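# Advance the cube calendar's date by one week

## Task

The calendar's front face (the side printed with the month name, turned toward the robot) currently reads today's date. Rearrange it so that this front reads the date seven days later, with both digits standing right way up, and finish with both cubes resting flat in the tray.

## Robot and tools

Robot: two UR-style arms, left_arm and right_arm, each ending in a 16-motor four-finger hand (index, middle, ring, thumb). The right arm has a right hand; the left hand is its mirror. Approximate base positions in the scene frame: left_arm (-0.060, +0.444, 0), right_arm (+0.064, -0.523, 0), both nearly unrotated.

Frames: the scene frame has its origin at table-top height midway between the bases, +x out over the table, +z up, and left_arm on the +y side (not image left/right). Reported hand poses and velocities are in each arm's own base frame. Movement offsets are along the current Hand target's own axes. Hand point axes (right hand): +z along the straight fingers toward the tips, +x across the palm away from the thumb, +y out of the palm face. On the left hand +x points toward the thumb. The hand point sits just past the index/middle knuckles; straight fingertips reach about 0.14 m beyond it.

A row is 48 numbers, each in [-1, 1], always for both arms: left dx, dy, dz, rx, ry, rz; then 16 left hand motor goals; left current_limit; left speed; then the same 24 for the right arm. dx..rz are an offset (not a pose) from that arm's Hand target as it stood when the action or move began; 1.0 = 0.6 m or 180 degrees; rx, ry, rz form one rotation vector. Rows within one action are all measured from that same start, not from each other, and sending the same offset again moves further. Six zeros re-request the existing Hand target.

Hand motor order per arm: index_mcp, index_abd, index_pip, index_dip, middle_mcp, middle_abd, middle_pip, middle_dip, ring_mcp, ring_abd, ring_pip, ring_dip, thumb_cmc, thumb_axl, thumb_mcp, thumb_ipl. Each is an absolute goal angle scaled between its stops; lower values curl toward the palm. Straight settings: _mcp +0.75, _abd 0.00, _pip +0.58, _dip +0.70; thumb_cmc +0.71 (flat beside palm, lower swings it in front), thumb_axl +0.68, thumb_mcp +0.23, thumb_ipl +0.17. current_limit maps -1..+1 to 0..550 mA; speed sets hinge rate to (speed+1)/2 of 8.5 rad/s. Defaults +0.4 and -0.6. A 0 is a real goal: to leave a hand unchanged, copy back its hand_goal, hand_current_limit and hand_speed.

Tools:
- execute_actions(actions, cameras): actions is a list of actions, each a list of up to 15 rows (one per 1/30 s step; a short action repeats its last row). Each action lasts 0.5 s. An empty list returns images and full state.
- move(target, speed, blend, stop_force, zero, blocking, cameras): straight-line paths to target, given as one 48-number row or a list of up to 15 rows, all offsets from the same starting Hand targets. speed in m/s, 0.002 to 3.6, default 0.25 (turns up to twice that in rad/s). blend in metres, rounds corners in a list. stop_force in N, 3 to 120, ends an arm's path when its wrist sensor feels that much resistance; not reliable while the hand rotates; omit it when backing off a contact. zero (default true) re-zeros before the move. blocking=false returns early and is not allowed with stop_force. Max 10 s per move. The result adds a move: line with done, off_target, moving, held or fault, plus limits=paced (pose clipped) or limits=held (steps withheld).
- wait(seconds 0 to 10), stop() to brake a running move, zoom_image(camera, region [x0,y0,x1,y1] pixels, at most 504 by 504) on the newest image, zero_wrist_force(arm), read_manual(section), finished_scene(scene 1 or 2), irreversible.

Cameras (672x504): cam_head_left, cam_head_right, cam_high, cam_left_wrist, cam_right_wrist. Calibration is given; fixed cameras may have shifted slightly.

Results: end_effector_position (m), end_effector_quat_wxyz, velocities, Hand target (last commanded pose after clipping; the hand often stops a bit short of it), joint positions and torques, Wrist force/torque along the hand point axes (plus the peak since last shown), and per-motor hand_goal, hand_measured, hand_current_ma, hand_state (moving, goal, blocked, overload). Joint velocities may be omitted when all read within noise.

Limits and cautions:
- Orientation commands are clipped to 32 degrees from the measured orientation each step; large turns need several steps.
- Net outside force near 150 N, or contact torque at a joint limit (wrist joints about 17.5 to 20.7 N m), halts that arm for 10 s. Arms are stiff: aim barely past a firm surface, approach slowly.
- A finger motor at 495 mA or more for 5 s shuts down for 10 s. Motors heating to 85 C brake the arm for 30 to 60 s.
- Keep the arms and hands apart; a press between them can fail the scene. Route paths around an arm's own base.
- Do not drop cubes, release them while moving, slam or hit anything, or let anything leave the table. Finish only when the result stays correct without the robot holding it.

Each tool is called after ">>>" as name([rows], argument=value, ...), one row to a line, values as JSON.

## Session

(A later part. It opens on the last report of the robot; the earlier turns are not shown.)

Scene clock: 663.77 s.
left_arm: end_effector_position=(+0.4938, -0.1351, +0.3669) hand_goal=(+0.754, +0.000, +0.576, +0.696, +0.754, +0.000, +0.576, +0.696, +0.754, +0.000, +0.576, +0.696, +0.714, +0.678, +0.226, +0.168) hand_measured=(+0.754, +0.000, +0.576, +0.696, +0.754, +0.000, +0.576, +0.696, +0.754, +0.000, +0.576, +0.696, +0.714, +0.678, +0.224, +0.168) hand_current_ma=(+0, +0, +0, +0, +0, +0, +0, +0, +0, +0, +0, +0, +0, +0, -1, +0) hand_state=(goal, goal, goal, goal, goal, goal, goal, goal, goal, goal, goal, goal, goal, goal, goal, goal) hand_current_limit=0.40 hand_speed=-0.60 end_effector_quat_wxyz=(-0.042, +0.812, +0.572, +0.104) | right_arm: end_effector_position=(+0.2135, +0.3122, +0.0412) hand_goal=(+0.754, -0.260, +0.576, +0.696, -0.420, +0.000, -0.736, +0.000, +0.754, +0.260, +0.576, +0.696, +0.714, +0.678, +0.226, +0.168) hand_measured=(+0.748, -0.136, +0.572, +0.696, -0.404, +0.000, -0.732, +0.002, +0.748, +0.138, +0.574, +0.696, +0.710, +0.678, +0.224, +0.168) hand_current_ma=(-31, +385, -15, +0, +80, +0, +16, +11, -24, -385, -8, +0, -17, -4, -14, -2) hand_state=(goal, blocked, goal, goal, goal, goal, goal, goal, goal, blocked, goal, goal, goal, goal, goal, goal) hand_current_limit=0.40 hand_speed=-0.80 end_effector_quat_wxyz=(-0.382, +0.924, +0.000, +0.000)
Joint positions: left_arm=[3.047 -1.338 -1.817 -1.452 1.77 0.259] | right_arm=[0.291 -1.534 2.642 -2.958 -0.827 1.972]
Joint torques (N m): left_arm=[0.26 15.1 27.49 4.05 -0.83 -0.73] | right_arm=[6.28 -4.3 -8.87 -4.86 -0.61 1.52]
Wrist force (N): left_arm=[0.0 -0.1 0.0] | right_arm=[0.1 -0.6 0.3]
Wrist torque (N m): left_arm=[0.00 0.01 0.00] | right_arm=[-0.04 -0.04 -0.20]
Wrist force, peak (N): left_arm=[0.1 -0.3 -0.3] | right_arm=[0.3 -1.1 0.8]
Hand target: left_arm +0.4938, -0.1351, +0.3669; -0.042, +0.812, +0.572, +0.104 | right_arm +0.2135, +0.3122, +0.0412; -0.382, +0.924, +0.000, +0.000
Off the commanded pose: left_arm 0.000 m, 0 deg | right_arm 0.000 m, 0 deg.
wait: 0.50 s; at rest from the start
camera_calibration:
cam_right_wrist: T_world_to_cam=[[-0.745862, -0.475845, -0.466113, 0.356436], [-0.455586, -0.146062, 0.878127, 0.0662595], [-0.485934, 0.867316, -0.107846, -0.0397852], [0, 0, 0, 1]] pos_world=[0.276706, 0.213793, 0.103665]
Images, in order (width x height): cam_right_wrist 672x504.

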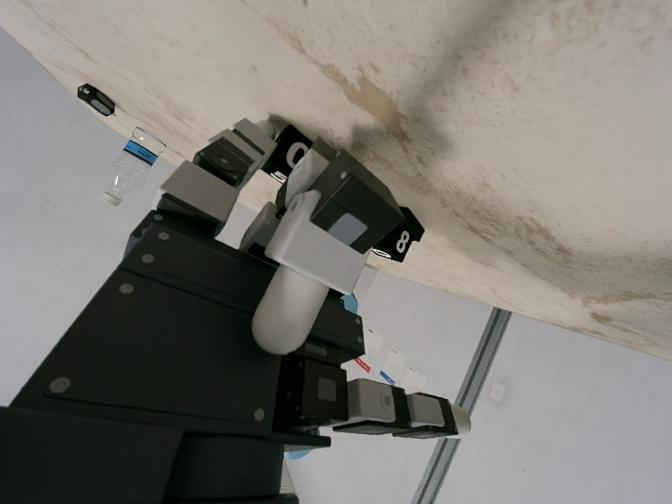

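>>> move([
  [0,0,0,0,0,0,0.754,0,0.576,0.696,0.754,0,0.576,0.696,0.754,0,0.576,0.696,0.714,0.678,0.226,0.168,0.4,-0.6,0,0,0,0,0,0,0.754,-0.02,0.576,0.696,-0.42,0,-0.737,0,0.754,0.02,0.576,0.696,0.714,0.678,0.226,0.168,0.4,-0.8],
  [0,0,0,0,0,0,0.754,0,0.576,0.696,0.754,0,0.576,0.696,0.754,0,0.576,0.696,0.714,0.678,0.226,0.168,0.4,-0.6,0,0,-0.015,0,0,0,0.754,-0.26,0.576,0.696,-0.42,0,-0.737,0,0.754,0.26,0.576,0.696,0.714,0.678,0.226,0.168,0.4,-0.8],
], speed=0.05, cameras=["cam_right_wrist"])

>>> zoom_image(camera="cam_right_wrist", region=[220, 80, 360, 200])

Scene clock: 689.73 s.
left_arm: end_effector_position=(+0.4938, -0.1351, +0.3669) hand_goal=(+0.754, +0.000, +0.576, +0.696, +0.754, +0.000, +0.576, +0.696, +0.754, +0.000, +0.576, +0.696, +0.714, +0.678, +0.226, +0.168) hand_measured=(+0.754, +0.000, +0.576, +0.696, +0.754, +0.000, +0.576, +0.696, +0.754, +0.000, +0.576, +0.696, +0.714, +0.678, +0.224, +0.168) hand_current_ma=(+0, +0, +0, +0, +0, +0, +0, +0, +0, +0, +0, +0, +0, +0, -1, +0) hand_state=(goal, goal, goal, goal, goal, goal, goal, goal, goal, goal, goal, goal, goal, goal, goal, goal) hand_current_limit=0.40 hand_speed=-0.60 end_effector_quat_wxyz=(-0.042, +0.812, +0.572, +0.104) | right_arm: end_effector_position=(+0.2135, +0.3058, +0.0476) hand_goal=(+0.754, -0.260, +0.576, +0.696, -0.420, +0.000, -0.736, +0.000, +0.754, +0.260, +0.576, +0.696, +0.714, +0.678, +0.226, +0.168) hand_measured=(+0.748, -0.160, +0.572, +0.696, -0.404, +0.000, -0.732, +0.002, +0.748, +0.170, +0.574, +0.696, +0.710, +0.678, +0.224, +0.168) hand_current_ma=(-33, +385, -14, +0, +80, +0, +16, +11, -28, -379, -8, +0, -17, -4, -14, -2) hand_state=(goal, blocked, goal, goal, goal, goal, goal, goal, goal, blocked, goal, goal, goal, goal, goal, goal) hand_current_limit=0.40 hand_speed=-0.80 end_effector_quat_wxyz=(-0.382, +0.924, +0.000, +0.000)
Joint positions: left_arm=[3.047 -1.338 -1.817 -1.452 1.77 0.259] | right_arm=[0.27 -1.581 2.646 -2.896 -0.822 1.944]
Joint torques (N m): left_arm=[-0.41 15.37 28 4.09 -0.76 -0.91] | right_arm=[-7.8 -22.9 -6.46 -1.28 3.2 -1.54]
Wrist force (N): left_arm=[0.0 -0.1 0.1] | right_arm=[0.3 -0.4 0.7]
Wrist torque (N m): left_arm=[-0.01 0.01 0.00] | right_arm=[-0.08 -0.08 -0.03]
Wrist force, peak (N): left_arm=[-0.2 -0.5 0.0] | right_arm=[0.6 -1.1 0.6]
Hand target: left_arm +0.4938, -0.1351, +0.3669; -0.042, +0.812, +0.572, +0.104 | right_arm +0.2135, +0.3058, +0.0476; -0.382, +0.924, +0.000, +0.000
Off the commanded pose: left_arm 0.000 m, 0 deg | right_arm 0.000 m, 0 deg.
move: done
camera_calibration:
cam_right_wrist: T_world_to_cam=[[-0.745862, -0.475845, -0.466113, 0.356327], [-0.455586, -0.146062, 0.878127, 0.0597925], [-0.485934, 0.867316, -0.107846, -0.0335549], [0, 0, 0, 1]] pos_world=[0.276706, 0.207393, 0.109965]
Images, in order (width x height): cam_right_wrist 672x504.

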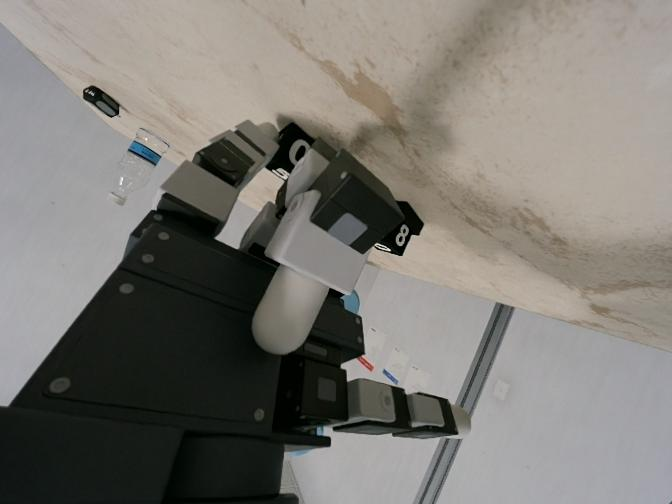

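Scaled by 3.600 from the camera's 672x504 image, which has a finer 960x720 frame.

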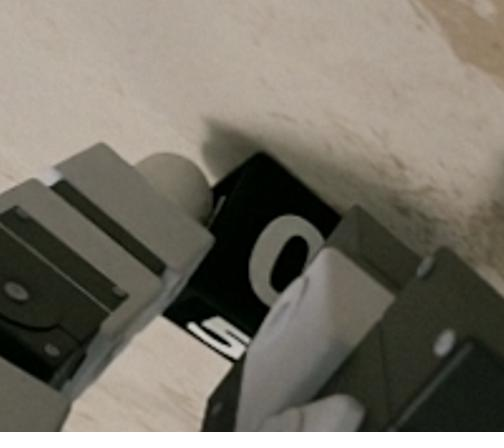

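>>> move([
  [0,0,0,0,0,0,0.754,0,0.576,0.696,0.754,0,0.576,0.696,0.754,0,0.576,0.696,0.714,0.678,0.226,0.168,0.4,-0.6,0,-0.1179,-0.1179,0,0,0,0.754,-0.26,0.576,0.696,-0.42,0,-0.737,0,0.754,0.26,0.576,0.696,0.714,0.678,0.226,0.168,0.4,-0.8],
  [0,0,0,0,0,0,0.754,0,0.576,0.696,0.754,0,0.576,0.696,0.754,0,0.576,0.696,0.714,0.678,0.226,0.168,0.4,-0.6,0,-0.4142,-0.0157,-0.5,0,0,0.754,-0.26,0.576,0.696,-0.42,0,-0.737,0,0.754,0.26,0.576,0.696,0.714,0.678,0.226,0.168,0.4,-0.8],
], speed=0.25, blend=[0.03,0], cameras=["all"])

>>> zoom_image(camera="cam_right_wrist", region=[220, 80, 360, 200])

>>> zoom_image(camera="cam_head_left", region=[330, 230, 430, 330])

Scene clock: 710.70 s.
left_arm: end_effector_position=(+0.4938, -0.1351, +0.3669) hand_goal=(+0.754, +0.000, +0.576, +0.696, +0.754, +0.000, +0.576, +0.696, +0.754, +0.000, +0.576, +0.696, +0.714, +0.678, +0.226, +0.168) hand_measured=(+0.754, +0.000, +0.576, +0.696, +0.754, +0.000, +0.576, +0.696, +0.754, +0.000, +0.576, +0.696, +0.714, +0.678, +0.224, +0.168) hand_current_ma=(+0, +0, +0, +0, +0, +0, +0, +0, +0, +0, +0, +0, +0, +0, -1, +0) hand_state=(goal, goal, goal, goal, goal, goal, goal, goal, goal, goal, goal, goal, goal, goal, goal, goal) hand_current_limit=0.40 hand_speed=-0.60 end_effector_quat_wxyz=(-0.042, +0.812, +0.572, +0.104) | right_arm: end_effector_position=(+0.2134, +0.4418, +0.2133) hand_goal=(+0.754, -0.260, +0.576, +0.696, -0.420, +0.000, -0.736, +0.000, +0.754, +0.260, +0.576, +0.696, +0.714, +0.678, +0.226, +0.168) hand_measured=(+0.754, -0.160, +0.572, +0.696, -0.404, +0.000, -0.734, +0.002, +0.760, +0.170, +0.578, +0.696, +0.716, +0.678, +0.224, +0.168) hand_current_ma=(-4, +385, -15, +0, +78, +0, +8, +10, +31, -376, +9, +0, +13, -4, -14, -2) hand_state=(goal, blocked, goal, goal, goal, goal, goal, goal, goal, blocked, goal, goal, goal, goal, goal, goal) hand_current_limit=0.40 hand_speed=-0.80 end_effector_quat_wxyz=(+0.230, +0.973, +0.002, +0.003)
Joint positions: left_arm=[3.047 -1.338 -1.817 -1.452 1.77 0.259] | right_arm=[1.008 -1.117 1.443 -1.5 -1.818 2.624]
Joint torques (N m): left_arm=[0.07 15.23 27.81 4.21 -0.71 -1.02] | right_arm=[-7.09 -52.14 -14.31 -3.75 1.69 -1.3]
Wrist force (N): left_arm=[-0.2 -0.1 0.1] | right_arm=[0.6 0.0 0.4]
Wrist torque (N m): left_arm=[-0.02 0.03 -0.02] | right_arm=[0.01 -0.07 0.02]
Wrist force, peak (N): left_arm=[0.3 -0.4 0.0] | right_arm=[1.1 -2.5 0.7]
Hand target: left_arm +0.4938, -0.1351, +0.3669; -0.042, +0.812, +0.572, +0.104 | right_arm +0.2134, +0.4418, +0.2133; +0.229, +0.973, +0.002, +0.003 (not the last commanded pose)
Off the commanded pose: left_arm 0.000 m, 0 deg | right_arm 0.037 m, 18 deg.
move: held (right_arm; a check stopped the path); path passed 1 of 2 targets; limits=held
pose unreachable (right arm): on one or more control steps of this call, first in action 0 (counted from 0), this arm could not follow its commanded pose, so it was not sent that pose on those steps. It may still have moved: this result reports where it is.
cause: moving toward the commanded pose would bring two parts of the arm too close to each other (joints 4 (wrist 1) to 6 (wrist 3) lie between them).
camera_calibration:
cam_right_wrist: T_world_to_cam=[[-0.743933, -0.597388, 0.299486, 0.38814], [-0.462479, 0.783751, 0.414544, -0.376424], [-0.482366, 0.169886, -0.859338, 0.333946], [0, 0, 0, 1]] pos_world=[0.275746, 0.47016, 0.326774]

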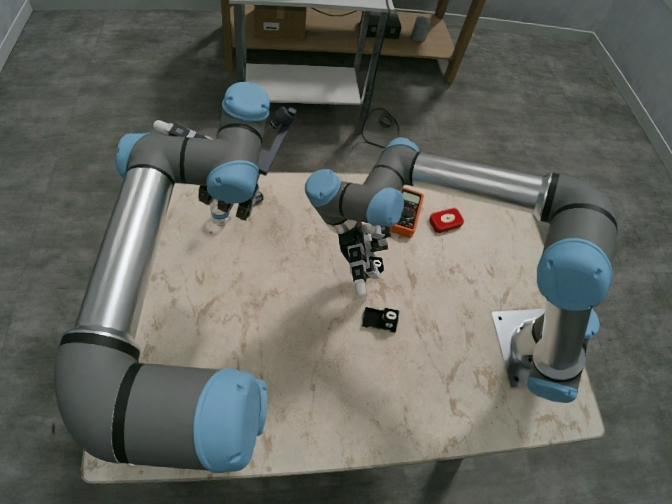

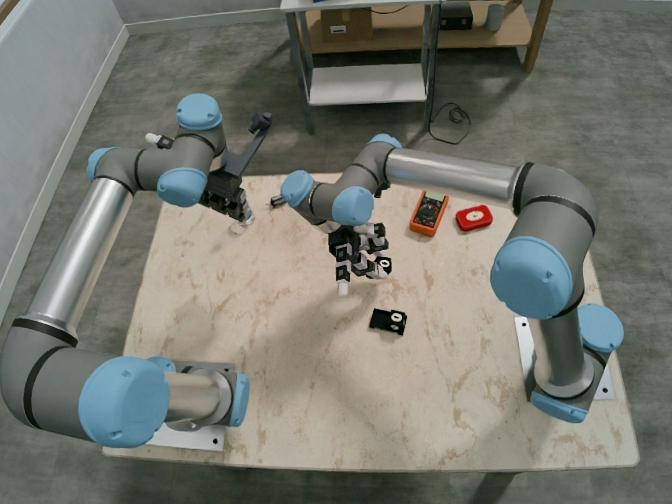

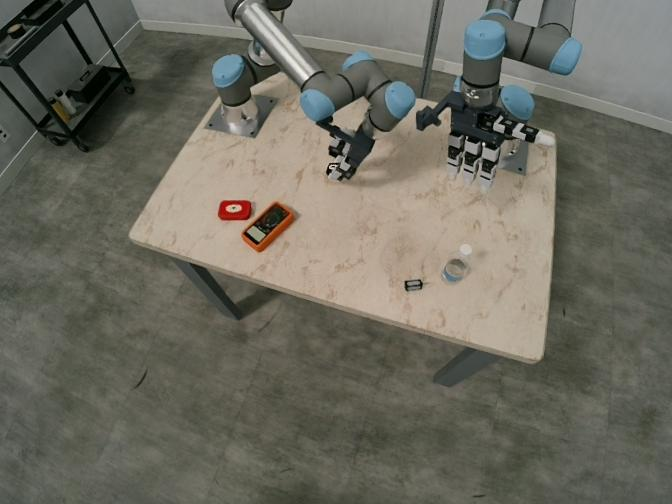

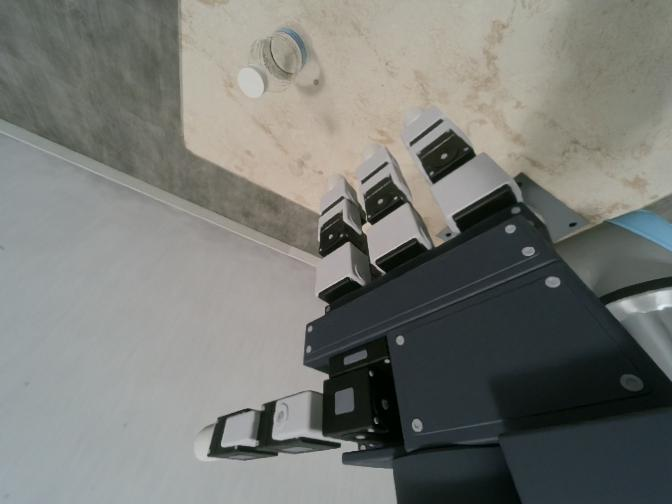

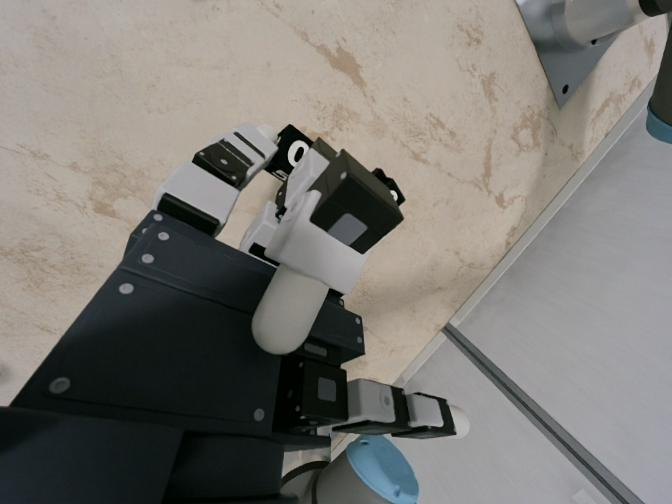

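Scaled by 3.600 from the camera's 672x504 image, which has a finer 960x720 frame.

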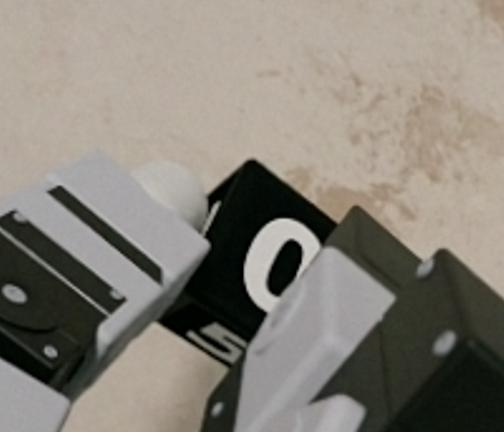

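Scaled by 5.040 from the camera's 672x504 image, which has a finer 960x720 frame.

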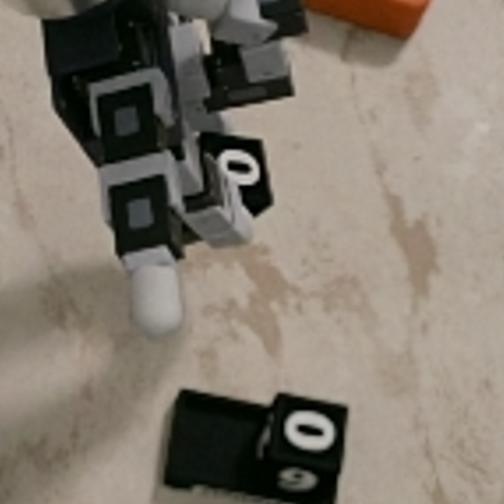

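>>> move([
  [0,0,0,0,0,0,0.754,0,0.576,0.696,0.754,0,0.576,0.696,0.754,0,0.576,0.696,0.714,0.678,0.226,0.168,0.4,-0.6,-0.0258,0.001,-0.0025,-0.0936,0.1836,-0.2576,0.754,-0.26,0.576,0.696,-0.42,0,-0.737,0,0.754,0.26,0.576,0.696,0.714,0.678,0.226,0.168,0.4,-0.8],
], speed=0.25, cameras=["cam_head_left","cam_head_right","cam_high","cam_right_wrist"])

Scene clock: 740.23 s.
left_arm: end_effector_position=(+0.4938, -0.1351, +0.3669) hand_goal=(+0.754, +0.000, +0.576, +0.696, +0.754, +0.000, +0.576, +0.696, +0.754, +0.000, +0.576, +0.696, +0.714, +0.678, +0.226, +0.168) hand_measured=(+0.754, +0.000, +0.576, +0.696, +0.754, +0.000, +0.576, +0.696, +0.754, +0.000, +0.576, +0.696, +0.714, +0.678, +0.224, +0.168) hand_current_ma=(+0, +0, +0, +0, +0, +0, +0, +0, +0, +0, +0, +0, +0, +0, -1, +0) hand_state=(goal, goal, goal, goal, goal, goal, goal, goal, goal, goal, goal, goal, goal, goal, goal, goal) hand_current_limit=0.40 hand_speed=-0.60 end_effector_quat_wxyz=(-0.042, +0.812, +0.572, +0.104) | right_arm: end_effector_position=(+0.2131, +0.4418, +0.2133) hand_goal=(+0.754, -0.260, +0.576, +0.696, -0.420, +0.000, -0.736, +0.000, +0.754, +0.260, +0.576, +0.696, +0.714, +0.678, +0.226, +0.168) hand_measured=(+0.754, -0.160, +0.572, +0.696, -0.404, +0.000, -0.734, +0.002, +0.760, +0.170, +0.578, +0.696, +0.716, +0.678, +0.224, +0.168) hand_current_ma=(-3, +385, -15, +0, +78, +0, +8, +10, +32, -376, +9, +0, +13, -4, -14, -2) hand_state=(goal, blocked, goal, goal, goal, goal, goal, goal, goal, blocked, goal, goal, goal, goal, goal, goal) hand_current_limit=0.40 hand_speed=-0.80 end_effector_quat_wxyz=(+0.232, +0.973, +0.010, +0.007)
Joint positions: left_arm=[3.047 -1.338 -1.817 -1.452 1.77 0.259] | right_arm=[1.013 -1.117 1.445 -1.501 -1.827 2.615]
Joint torques (N m): left_arm=[-0.36 15.12 28.69 4.13 -0.69 -0.94] | right_arm=[-7.38 -49.45 -30.63 -0.4 1.84 1.24]
Wrist force (N): left_arm=[0.1 -0.1 -0.1] | right_arm=[0.4 0.0 0.4]
Wrist torque (N m): left_arm=[0.00 -0.01 0.01] | right_arm=[-0.01 -0.04 0.16]
Wrist force, peak (N): left_arm=[-0.2 -0.4 -0.2] | right_arm=[-0.8 -0.6 0.3]
Hand target: left_arm +0.4938, -0.1351, +0.3669; -0.042, +0.812, +0.572, +0.104 | right_arm +0.2131, +0.4418, +0.2134; +0.232, +0.973, +0.010, +0.007 (not the last commanded pose)
Off the commanded pose: left_arm 0.000 m, 0 deg | right_arm 0.015 m, 58 deg.
move: held (right_arm; a check stopped the path); limits=held
pose unreachable (right arm): on one or more control steps of this call, first in action 0 (counted from 0), this arm could not follow its commanded pose, so it was not sent that pose on those steps. It may still have moved: this result reports where it is.
cause: moving toward the commanded pose would bring two parts of the arm too close to each other (joints 4 (wrist 1) to 6 (wrist 3) lie between them).
camera_calibration:
cam_right_wrist: T_world_to_cam=[[-0.734477, -0.608541, 0.300369, 0.390689], [-0.476907, 0.777729, 0.409508, -0.369723], [-0.482808, 0.157526, -0.861442, 0.33982], [0, 0, 0, 1]] pos_world=[0.274696, 0.471764, 0.326789]
Images, in order (width x height): cam_head_left 672x504, cam_head_right 672x504, cam_high 672x504, cam_right_wrist 672x504.

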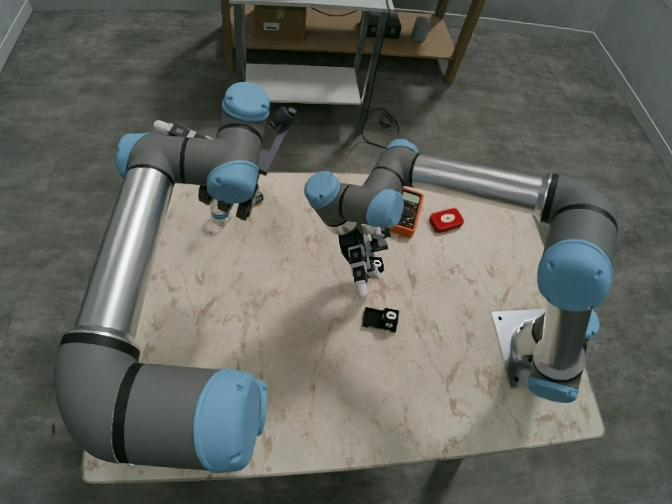

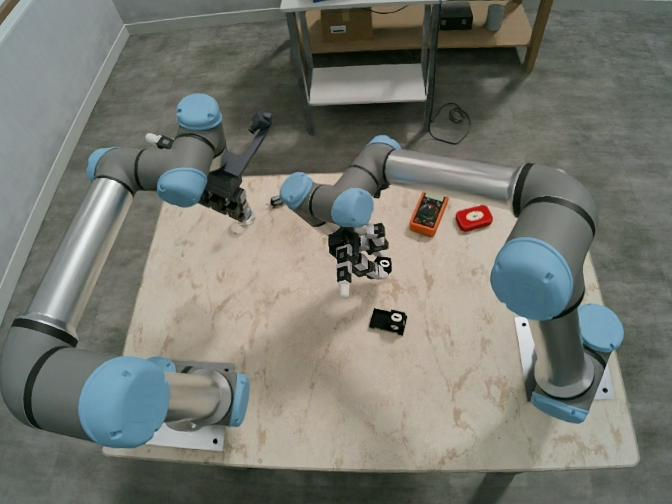

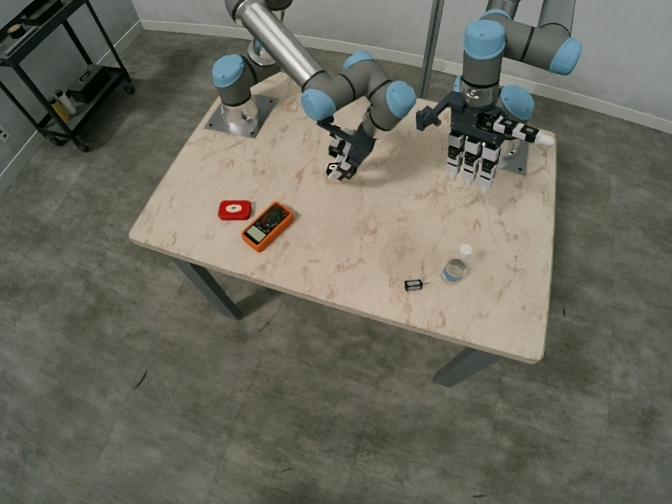

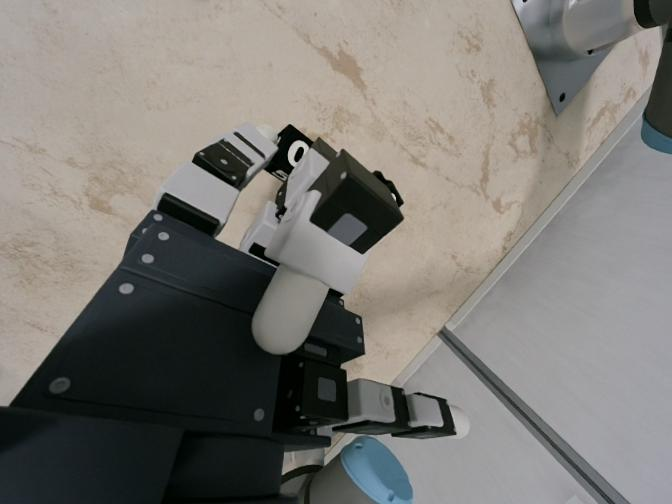

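>>> move([
  [0,0,0,0,0,0,0.754,0,0.576,0.696,0.754,0,0.576,0.696,0.754,0,0.576,0.696,0.714,0.678,0.226,0.168,0.4,-0.6,0.1215,0.1213,0.0670,0.1428,0.0542,-0.2390,0.754,-0.26,0.576,0.696,-0.42,0,-0.737,0,0.754,0.26,0.576,0.696,0.714,0.678,0.226,0.168,0.4,-0.8],
  [0,0,0,0,0,0,0.754,0,0.576,0.696,0.754,0,0.576,0.696,0.754,0,0.576,0.696,0.714,0.678,0.226,0.168,0.4,-0.6,0.0252,0.0453,0.0388,-0.0776,0.2882,-0.4018,0.754,-0.26,0.576,0.696,-0.42,0,-0.737,0,0.754,0.26,0.576,0.696,0.714,0.678,0.226,0.168,0.4,-0.8],
], speed=0.25, blend=[0.03,0], cameras=["cam_head_left","cam_head_right","cam_high","cam_right_wrist"])

Scene clock: 788.23 s.
left_arm: end_effector_position=(+0.4938, -0.1351, +0.3669) hand_goal=(+0.754, +0.000, +0.576, +0.696, +0.754, +0.000, +0.576, +0.696, +0.754, +0.000, +0.576, +0.696, +0.714, +0.678, +0.226, +0.168) hand_measured=(+0.754, +0.000, +0.576, +0.696, +0.754, +0.000, +0.576, +0.696, +0.754, +0.000, +0.576, +0.696, +0.714, +0.678, +0.224, +0.168) hand_current_ma=(+0, +0, +0, +0, +0, +0, +0, +0, +0, +0, +0, +0, +0, +0, -1, +0) hand_state=(goal, goal, goal, goal, goal, goal, goal, goal, goal, goal, goal, goal, goal, goal, goal, goal) hand_current_limit=0.40 hand_speed=-0.60 end_effector_quat_wxyz=(-0.042, +0.812, +0.572, +0.104) | right_arm: end_effector_position=(+0.2291, +0.4074, +0.2050) hand_goal=(+0.754, -0.260, +0.576, +0.696, -0.420, +0.000, -0.736, +0.000, +0.754, +0.260, +0.576, +0.696, +0.714, +0.678, +0.226, +0.168) hand_measured=(+0.756, -0.160, +0.574, +0.696, -0.404, +0.000, -0.734, +0.002, +0.762, +0.170, +0.580, +0.696, +0.718, +0.678, +0.224, +0.168) hand_current_ma=(+8, +385, -11, +0, +75, +0, +6, +10, +43, -376, +13, +0, +16, -4, -14, -2) hand_state=(goal, blocked, goal, goal, goal, goal, goal, goal, goal, blocked, goal, goal, goal, goal, goal, goal) hand_current_limit=0.40 hand_speed=-0.80 end_effector_quat_wxyz=(+0.270, +0.654, +0.653, +0.270)
Joint positions: left_arm=[3.047 -1.338 -1.817 -1.452 1.77 0.259] | right_arm=[1.24 -1.41 2.302 -2.776 -2.302 1.12]
Joint torques (N m): left_arm=[-0.38 15.18 28.23 4.1 -0.63 -1.15] | right_arm=[6.61 -14.86 -8.1 -4.69 -3.37 -1.69]
Wrist force (N): left_arm=[0.2 -0.2 0.0] | right_arm=[0.3 -0.2 0.0]
Wrist torque (N m): left_arm=[-0.02 -0.02 0.02] | right_arm=[0.00 -0.04 0.18]
Wrist force, peak (N): left_arm=[-0.2 -0.4 -0.2] | right_arm=[-0.1 -1.4 0.6]
Hand target: left_arm +0.4938, -0.1351, +0.3669; -0.042, +0.812, +0.572, +0.104 | right_arm +0.2291, +0.4074, +0.2050; +0.270, +0.654, +0.653, +0.270
Off the commanded pose: left_arm 0.000 m, 0 deg | right_arm 0.000 m, 0 deg.
move: done
camera_calibration:
cam_right_wrist: T_world_to_cam=[[0.466723, -0.74601, 0.475015, 0.128924], [-0.878023, -0.455251, 0.147727, 0.315929], [0.106045, -0.486021, -0.867489, 0.474257], [0, 0, 0, 1]] pos_world=[0.166928, 0.470505, 0.3035]
Images, in order (width x height): cam_head_left 672x504, cam_head_right 672x504, cam_high 672x504, cam_right_wrist 672x504.

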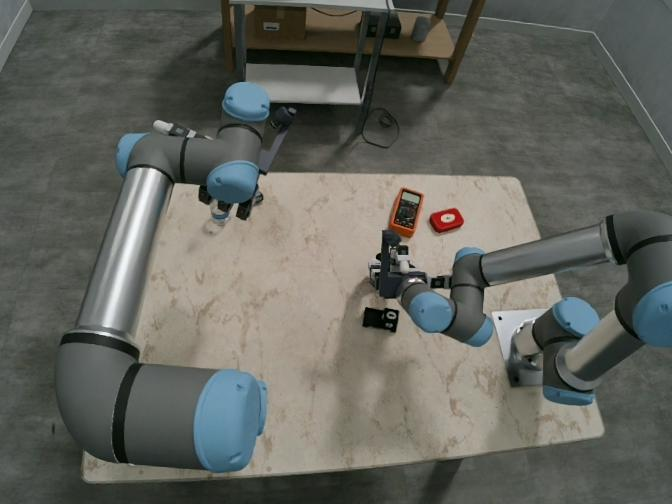

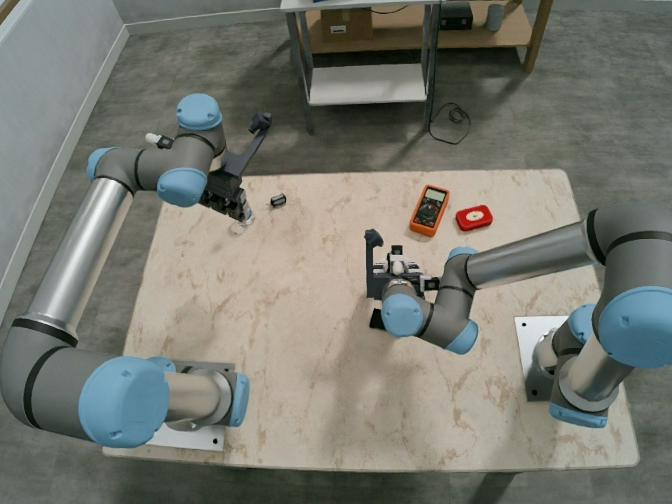

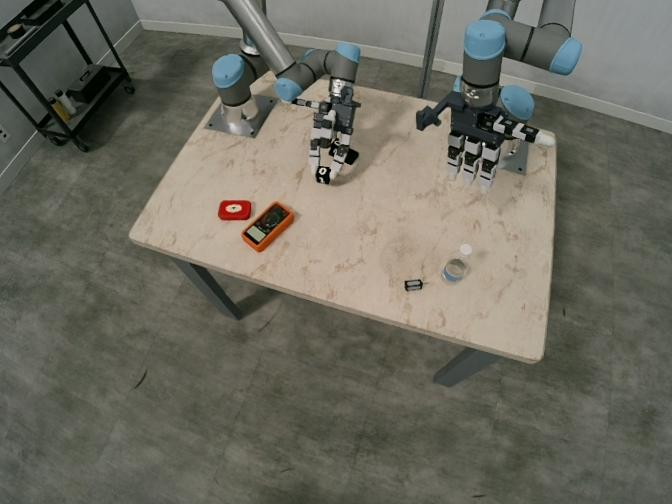

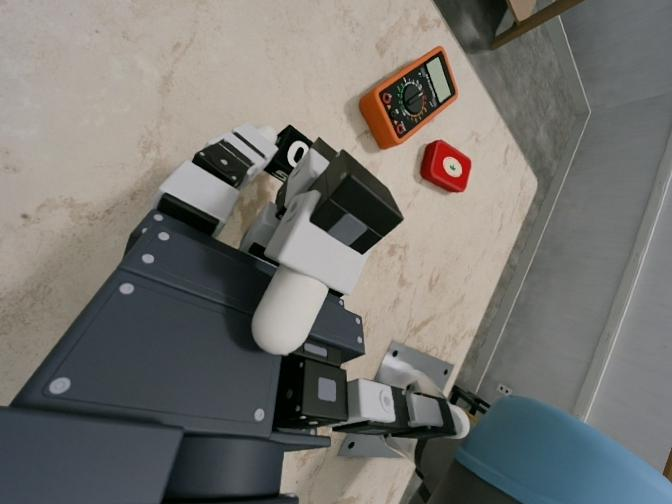

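>>> zoom_image(camera="cam_high", region=[300, 150, 350, 200])

>>> zoom_image(camera="cam_right_wrist", region=[220, 80, 360, 200])

Scaled by 10.080 from the camera's 672x504 image, which has a finer 960x720 frame.

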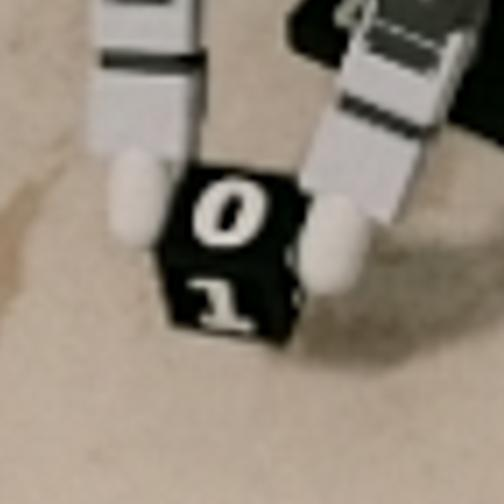

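Scaled by 3.600 from the camera's 672x504 image, which has a finer 960x720 frame.

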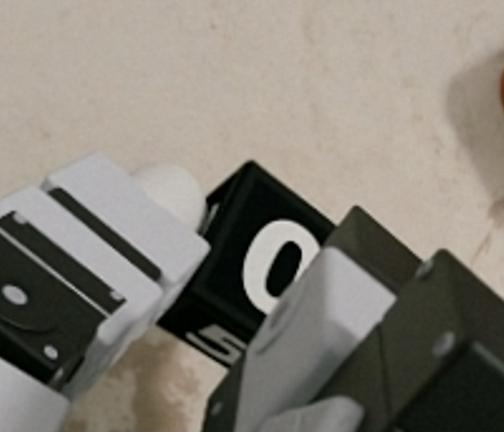

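>>> move([
  [0,0,0,0,0,0,0.754,0,0.576,0.696,0.754,0,0.576,0.696,0.754,0,0.576,0.696,0.714,0.678,0.226,0.168,0.4,-0.6,0,-0.0471,0.0471,0,0,0,0.754,-0.26,0.576,0.696,-0.42,0,-0.737,0,0.754,0.26,0.576,0.696,0.714,0.678,0.226,0.168,0.4,-0.8],
], speed=0.1)

>>> move([
  [0,0,0,0,0,0,0.754,0,0.576,0.696,0.754,0,0.576,0.696,0.754,0,0.576,0.696,0.714,0.678,0.226,0.168,0.4,-0.6,0,-0.0236,0.0236,0,0,0,0.754,-0.26,0.576,0.696,-0.42,0,-0.737,0,0.754,0.26,0.576,0.696,0.714,0.678,0.226,0.168,0.4,-0.8],
], speed=0.02, stop_force=3, cameras=["cam_right_wrist", "cam_high"])

>>> zoom_image(camera="cam_high", region=[300, 150, 350, 200])

Scene clock: 802.50 s.
left_arm: end_effector_position=(+0.4938, -0.1351, +0.3669) hand_goal=(+0.754, +0.000, +0.576, +0.696, +0.754, +0.000, +0.576, +0.696, +0.754, +0.000, +0.576, +0.696, +0.714, +0.678, +0.226, +0.168) hand_measured=(+0.754, +0.000, +0.576, +0.696, +0.754, +0.000, +0.576, +0.696, +0.754, +0.000, +0.576, +0.696, +0.714, +0.678, +0.224, +0.168) hand_current_ma=(+0, +0, +0, +0, +0, +0, +0, +0, +0, +0, +0, +0, +0, +0, -1, +0) hand_state=(goal, goal, goal, goal, goal, goal, goal, goal, goal, goal, goal, goal, goal, goal, goal, goal) hand_current_limit=0.40 hand_speed=-0.60 end_effector_quat_wxyz=(-0.042, +0.812, +0.572, +0.104) | right_arm: end_effector_position=(+0.2290, +0.4074, +0.1651) hand_goal=(+0.754, -0.260, +0.576, +0.696, -0.420, +0.000, -0.736, +0.000, +0.754, +0.260, +0.576, +0.696, +0.714, +0.678, +0.226, +0.168) hand_measured=(+0.756, -0.160, +0.574, +0.696, -0.406, +0.000, -0.734, +0.002, +0.764, +0.170, +0.580, +0.696, +0.718, +0.678, +0.224, +0.168) hand_current_ma=(+10, +385, -10, +0, +72, +0, +6, +10, +44, -376, +14, +0, +17, -4, -14, -2) hand_state=(goal, blocked, goal, goal, goal, goal, goal, goal, goal, blocked, goal, goal, goal, goal, goal, goal) hand_current_limit=0.40 hand_speed=-0.80 end_effector_quat_wxyz=(+0.270, +0.654, +0.653, +0.270)
Joint positions: left_arm=[3.047 -1.338 -1.817 -1.452 1.77 0.259] | right_arm=[1.24 -1.305 2.333 -2.911 -2.303 1.12]
Joint torques (N m): left_arm=[-0.2 14.85 28.44 4.14 -0.43 -1.2] | right_arm=[-3.18 -16.93 -6.03 -5.1 -3.51 -1.4]
Wrist force (N): left_arm=[0.2 0.0 -0.1] | right_arm=[0.8 -0.1 0.0]
Wrist torque (N m): left_arm=[0.01 -0.03 0.02] | right_arm=[0.01 -0.11 0.23]
Wrist force, peak (N): left_arm=[-0.4 -0.2 0.0] | right_arm=[0.8 -0.7 0.3]
Hand target: left_arm +0.4938, -0.1351, +0.3669; -0.042, +0.812, +0.572, +0.104 | right_arm +0.2291, +0.4074, +0.1650; +0.270, +0.654, +0.653, +0.270
Off the commanded pose: left_arm 0.000 m, 0 deg | right_arm 0.000 m, 0 deg.
move: done

Scene clock: 803.87 s.
left_arm: end_effector_position=(+0.4938, -0.1351, +0.3669) hand_goal=(+0.754, +0.000, +0.576, +0.696, +0.754, +0.000, +0.576, +0.696, +0.754, +0.000, +0.576, +0.696, +0.714, +0.678, +0.226, +0.168) hand_measured=(+0.754, +0.000, +0.576, +0.696, +0.754, +0.000, +0.576, +0.696, +0.754, +0.000, +0.576, +0.696, +0.714, +0.678, +0.224, +0.168) hand_current_ma=(+0, +0, +0, +0, +0, +0, +0, +0, +0, +0, +0, +0, +0, +0, -1, +0) hand_state=(goal, goal, goal, goal, goal, goal, goal, goal, goal, goal, goal, goal, goal, goal, goal, goal) hand_current_limit=0.40 hand_speed=-0.60 end_effector_quat_wxyz=(-0.042, +0.812, +0.572, +0.104) | right_arm: end_effector_position=(+0.2290, +0.4074, +0.1617) hand_goal=(+0.754, -0.260, +0.576, +0.696, -0.420, +0.000, -0.736, +0.000, +0.754, +0.260, +0.576, +0.696, +0.714, +0.678, +0.226, +0.168) hand_measured=(+0.742, -0.162, +0.566, +0.692, -0.406, +0.000, -0.734, +0.002, +0.762, +0.170, +0.578, +0.696, +0.718, +0.678, +0.224, +0.168) hand_current_ma=(-54, +385, -46, -19, +72, +0, +6, +10, +34, -376, +6, +0, +17, -4, -14, -2) hand_state=(goal, blocked, goal, goal, goal, goal, goal, goal, goal, blocked, goal, goal, goal, goal, goal, goal) hand_current_limit=0.40 hand_speed=-0.80 end_effector_quat_wxyz=(+0.270, +0.654, +0.653, +0.270)
Joint positions: left_arm=[3.047 -1.338 -1.817 -1.452 1.77 0.259] | right_arm=[1.24 -1.296 2.335 -2.923 -2.303 1.12]
Joint torques (N m): left_arm=[-0.15 15.02 28.85 4.08 -0.43 -1.21] | right_arm=[-4.94 -36.3 -21.25 -1.43 -2.18 0.36]
Wrist force (N): left_arm=[-0.1 -0.4 -0.1] | right_arm=[0.6 0.0 -0.4]
Wrist torque (N m): left_arm=[-0.04 0.01 0.00] | right_arm=[-0.05 -0.09 0.21]
Wrist force, peak (N): left_arm=[-0.1 -0.4 -0.1] | right_arm=[0.6 1.9 -3.6]
Hand target: left_arm +0.4938, -0.1351, +0.3669; -0.042, +0.812, +0.572, +0.104 | right_arm +0.2290, +0.4074, +0.1617; +0.270, +0.654, +0.653, +0.270 (not the last commanded pose)
Off the commanded pose: left_arm 0.000 m, 0 deg | right_arm 0.017 m, 0 deg.
move: contact (right_arm)
camera_calibration:
cam_right_wrist: T_world_to_cam=[[0.466777, -0.745931, 0.475085, 0.14955], [-0.87797, -0.45539, 0.147609, 0.322371], [0.106243, -0.486011, -0.867471, 0.436712], [0, 0, 0, 1]] pos_world=[0.166828, 0.470605, 0.260201]
Images, in order (width x height): cam_high 672x504, cam_right_wrist 672x504.

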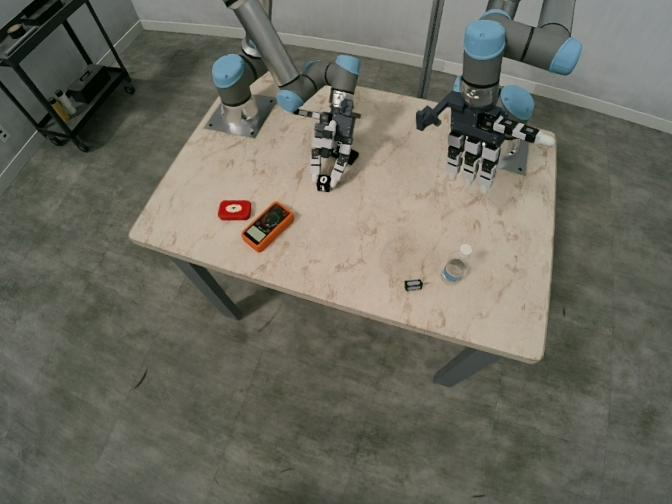

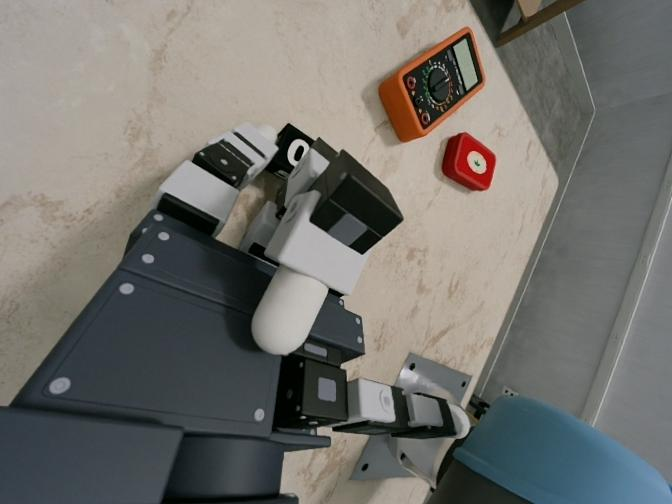

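Scaled by 10.080 from the camera's 672x504 image, which has a finer 960x720 frame.

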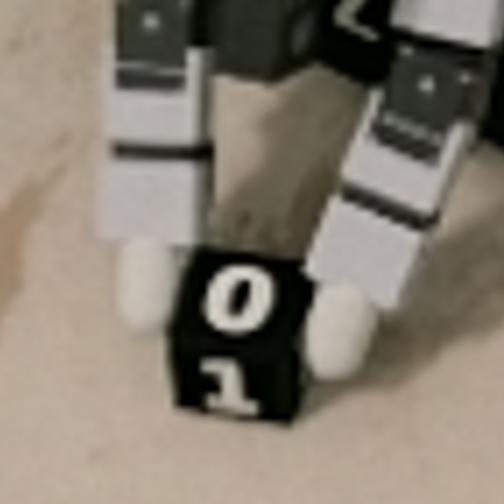

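>>> move([
  [0,0,0,0,0,0,0.754,0,0.576,0.696,0.754,0,0.576,0.696,0.754,0,0.576,0.696,0.714,0.678,0.226,0.168,0.4,-0.6,0,0,0,0,0,0,0.754,0.05,0.576,0.696,-0.42,0,-0.737,0,0.754,-0.05,0.576,0.696,0.714,0.678,0.226,0.168,0.4,-0.8],
  [0,0,0,0,0,0,0.754,0,0.576,0.696,0.754,0,0.576,0.696,0.754,0,0.576,0.696,0.714,0.678,0.226,0.168,0.4,-0.6,0,0,-0.133,0,0,0,0.754,0.05,0.576,0.696,-0.42,0,-0.737,0,0.754,-0.05,0.576,0.696,0.714,0.678,0.226,0.168,0.4,-0.8],
  [0,0,0,0,0,0,0.754,0,0.576,0.696,0.754,0,0.576,0.696,0.754,0,0.576,0.696,0.714,0.678,0.226,0.168,0.4,-0.6,0,0.0707,-0.2041,0,0,0,0.754,0.05,0.576,0.696,0.95,0,0.95,0.95,0.754,-0.05,0.576,0.696,0.714,0.678,0.226,0.168,0.4,-0.5],
  [0,0,0,0,0,0,0.754,0,0.576,0.696,0.754,0,0.576,0.696,0.754,0,0.576,0.696,0.714,0.678,0.226,0.168,0.4,-0.6,0.1643,0.1317,-0.0057,0.1954,0.1954,-0.4717,0.754,0.05,0.576,0.696,0.95,0,0.95,0.95,0.754,-0.05,0.576,0.696,0.714,0.678,0.226,0.168,0.4,-0.5],
], speed=[0.05,0.15,0.25,0.25], cameras=["all"])

>>> zoom_image(camera="cam_right_wrist", region=[200, 40, 400, 240])

Scene clock: 876.80 s.
left_arm: end_effector_position=(+0.4938, -0.1351, +0.3669) hand_goal=(+0.754, +0.000, +0.576, +0.696, +0.754, +0.000, +0.576, +0.696, +0.754, +0.000, +0.576, +0.696, +0.714, +0.678, +0.226, +0.168) hand_measured=(+0.754, +0.000, +0.576, +0.696, +0.754, +0.000, +0.576, +0.696, +0.754, +0.000, +0.576, +0.696, +0.714, +0.678, +0.224, +0.168) hand_current_ma=(+0, +0, +0, +0, +0, +0, +0, +0, +0, +0, +0, +0, +0, +0, -1, +0) hand_state=(goal, goal, goal, goal, goal, goal, goal, goal, goal, goal, goal, goal, goal, goal, goal, goal) hand_current_limit=0.40 hand_speed=-0.60 end_effector_quat_wxyz=(-0.042, +0.812, +0.572, +0.104) | right_arm: end_effector_position=(+0.2826, +0.5059, +0.2199) hand_goal=(+0.754, +0.050, +0.576, +0.696, +0.950, +0.000, +0.950, +0.950, +0.754, -0.050, +0.576, +0.696, +0.714, +0.678, +0.226, +0.168) hand_measured=(+0.756, +0.046, +0.574, +0.694, +0.948, +0.000, +0.946, +0.948, +0.756, -0.048, +0.578, +0.696, +0.716, +0.678, +0.224, +0.168) hand_current_ma=(+6, -13, -4, -12, -11, +0, -15, -11, +5, +9, +6, +0, +10, -4, -14, -2) hand_state=(goal, goal, goal, goal, goal, goal, goal, goal, goal, goal, goal, goal, goal, goal, goal, goal) hand_current_limit=0.40 hand_speed=-0.50 end_effector_quat_wxyz=(+0.000, +0.001, +1.000, +0.000) end_effector_velocity=(+0.000, +0.000, -0.001) end_effector_angular_velocity=(-0.003, +0.004, +0.004)
Joint positions: left_arm=[3.047 -1.338 -1.817 -1.452 1.77 0.259] | right_arm=[0.745 -1.548 1.908 -1.93 -1.57 -0.825]
Joint velocities: left_arm=[within noise] | right_arm=[0 0.003 -0.002 0.004 0 -0.005]
Joint torques (N m): left_arm=[0.01 15.31 29.65 4.02 -0.29 -1.26] | right_arm=[-7.93 -15.75 -30.55 -1.39 -1.35 -1.94]
Wrist force (N): left_arm=[0.0 -0.2 -0.1] | right_arm=[0.1 -0.2 0.1]
Wrist torque (N m): left_arm=[-0.02 0.00 0.01] | right_arm=[-0.06 -0.01 0.10]
Wrist force, peak (N): left_arm=[0.0 -0.4 -0.3] | right_arm=[0.4 -0.8 1.0]
Hand target: left_arm +0.4938, -0.1351, +0.3669; -0.042, +0.812, +0.572, +0.104 | right_arm +0.2826, +0.5060, +0.2199; +0.000, +0.000, +1.000, +0.000
Off the commanded pose: left_arm 0.000 m, 0 deg | right_arm 0.000 m, 0 deg.
move: done
camera_calibration:
cam_right_wrist: T_world_to_cam=[[0.746285, 0.665598, 0.00623638, -0.519707], [0.455761, -0.517794, 0.723996, -0.0664368], [0.485119, -0.537465, -0.689776, 0.409257], [0, 0, 0, 1]] pos_world=[0.21959, 0.531476, 0.333637]

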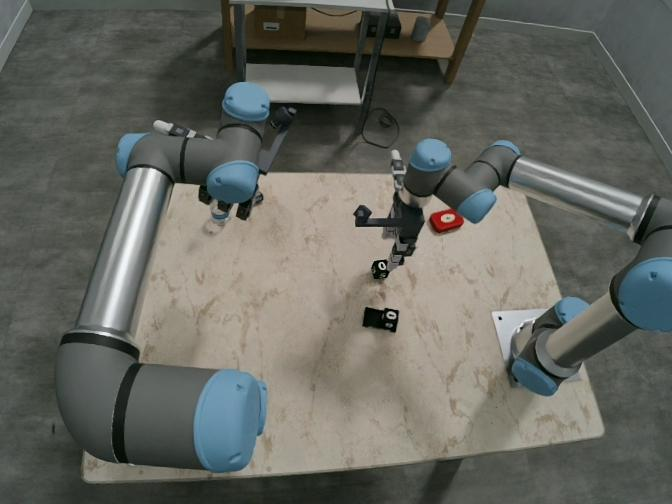

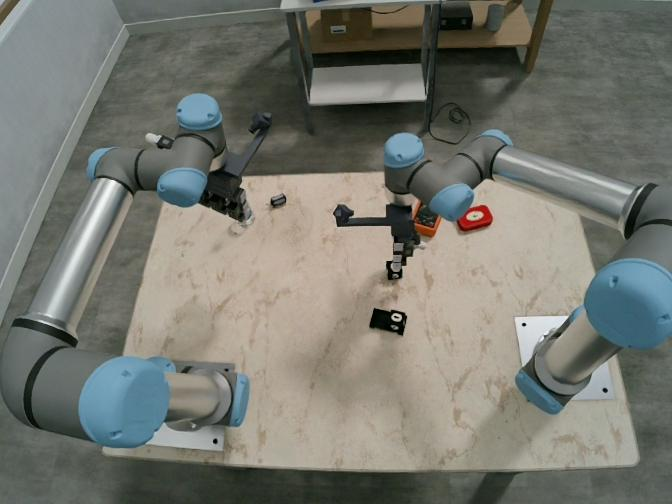

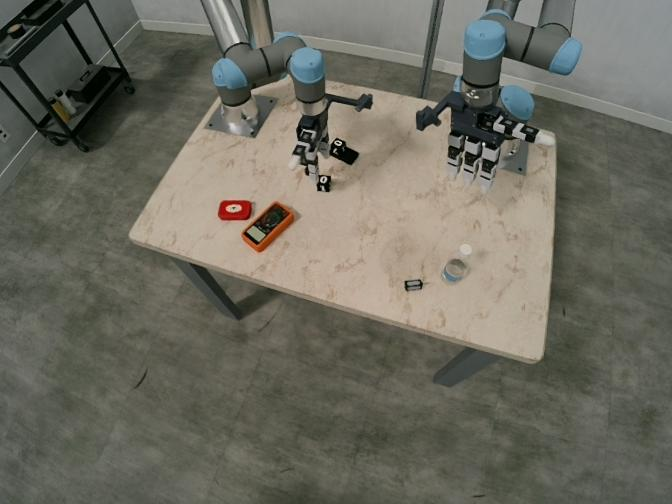

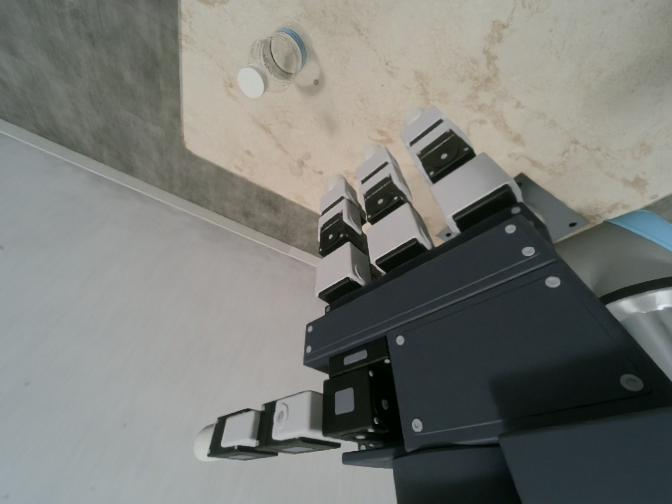

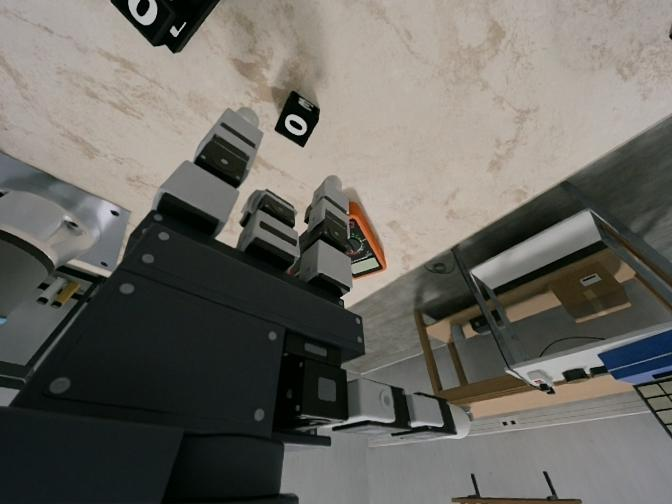

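Scaled by 2.520 from the camera's 672x504 image, which has a finer 960x720 frame.

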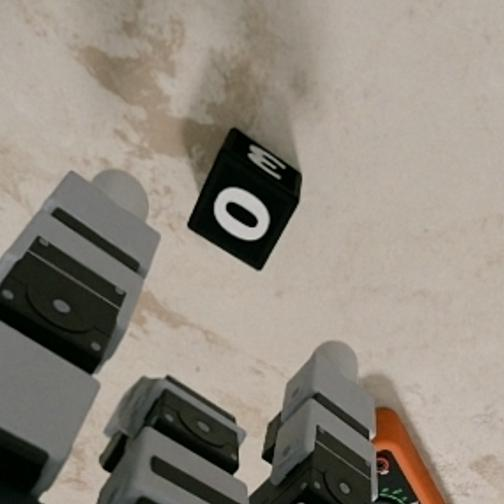

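>>> zoom_image(camera="cam_right_wrist", region=[265, 80, 330, 155])

Scaled by 6.720 from the camera's 672x504 image, which has a finer 960x720 frame.

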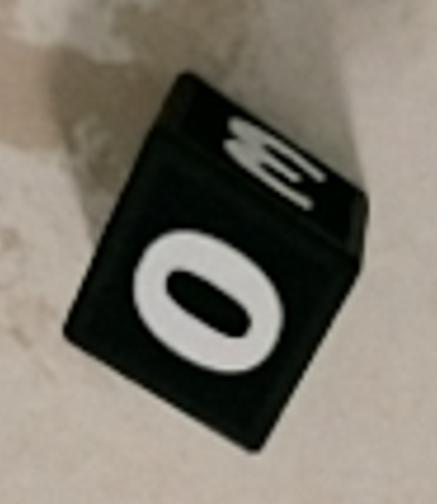

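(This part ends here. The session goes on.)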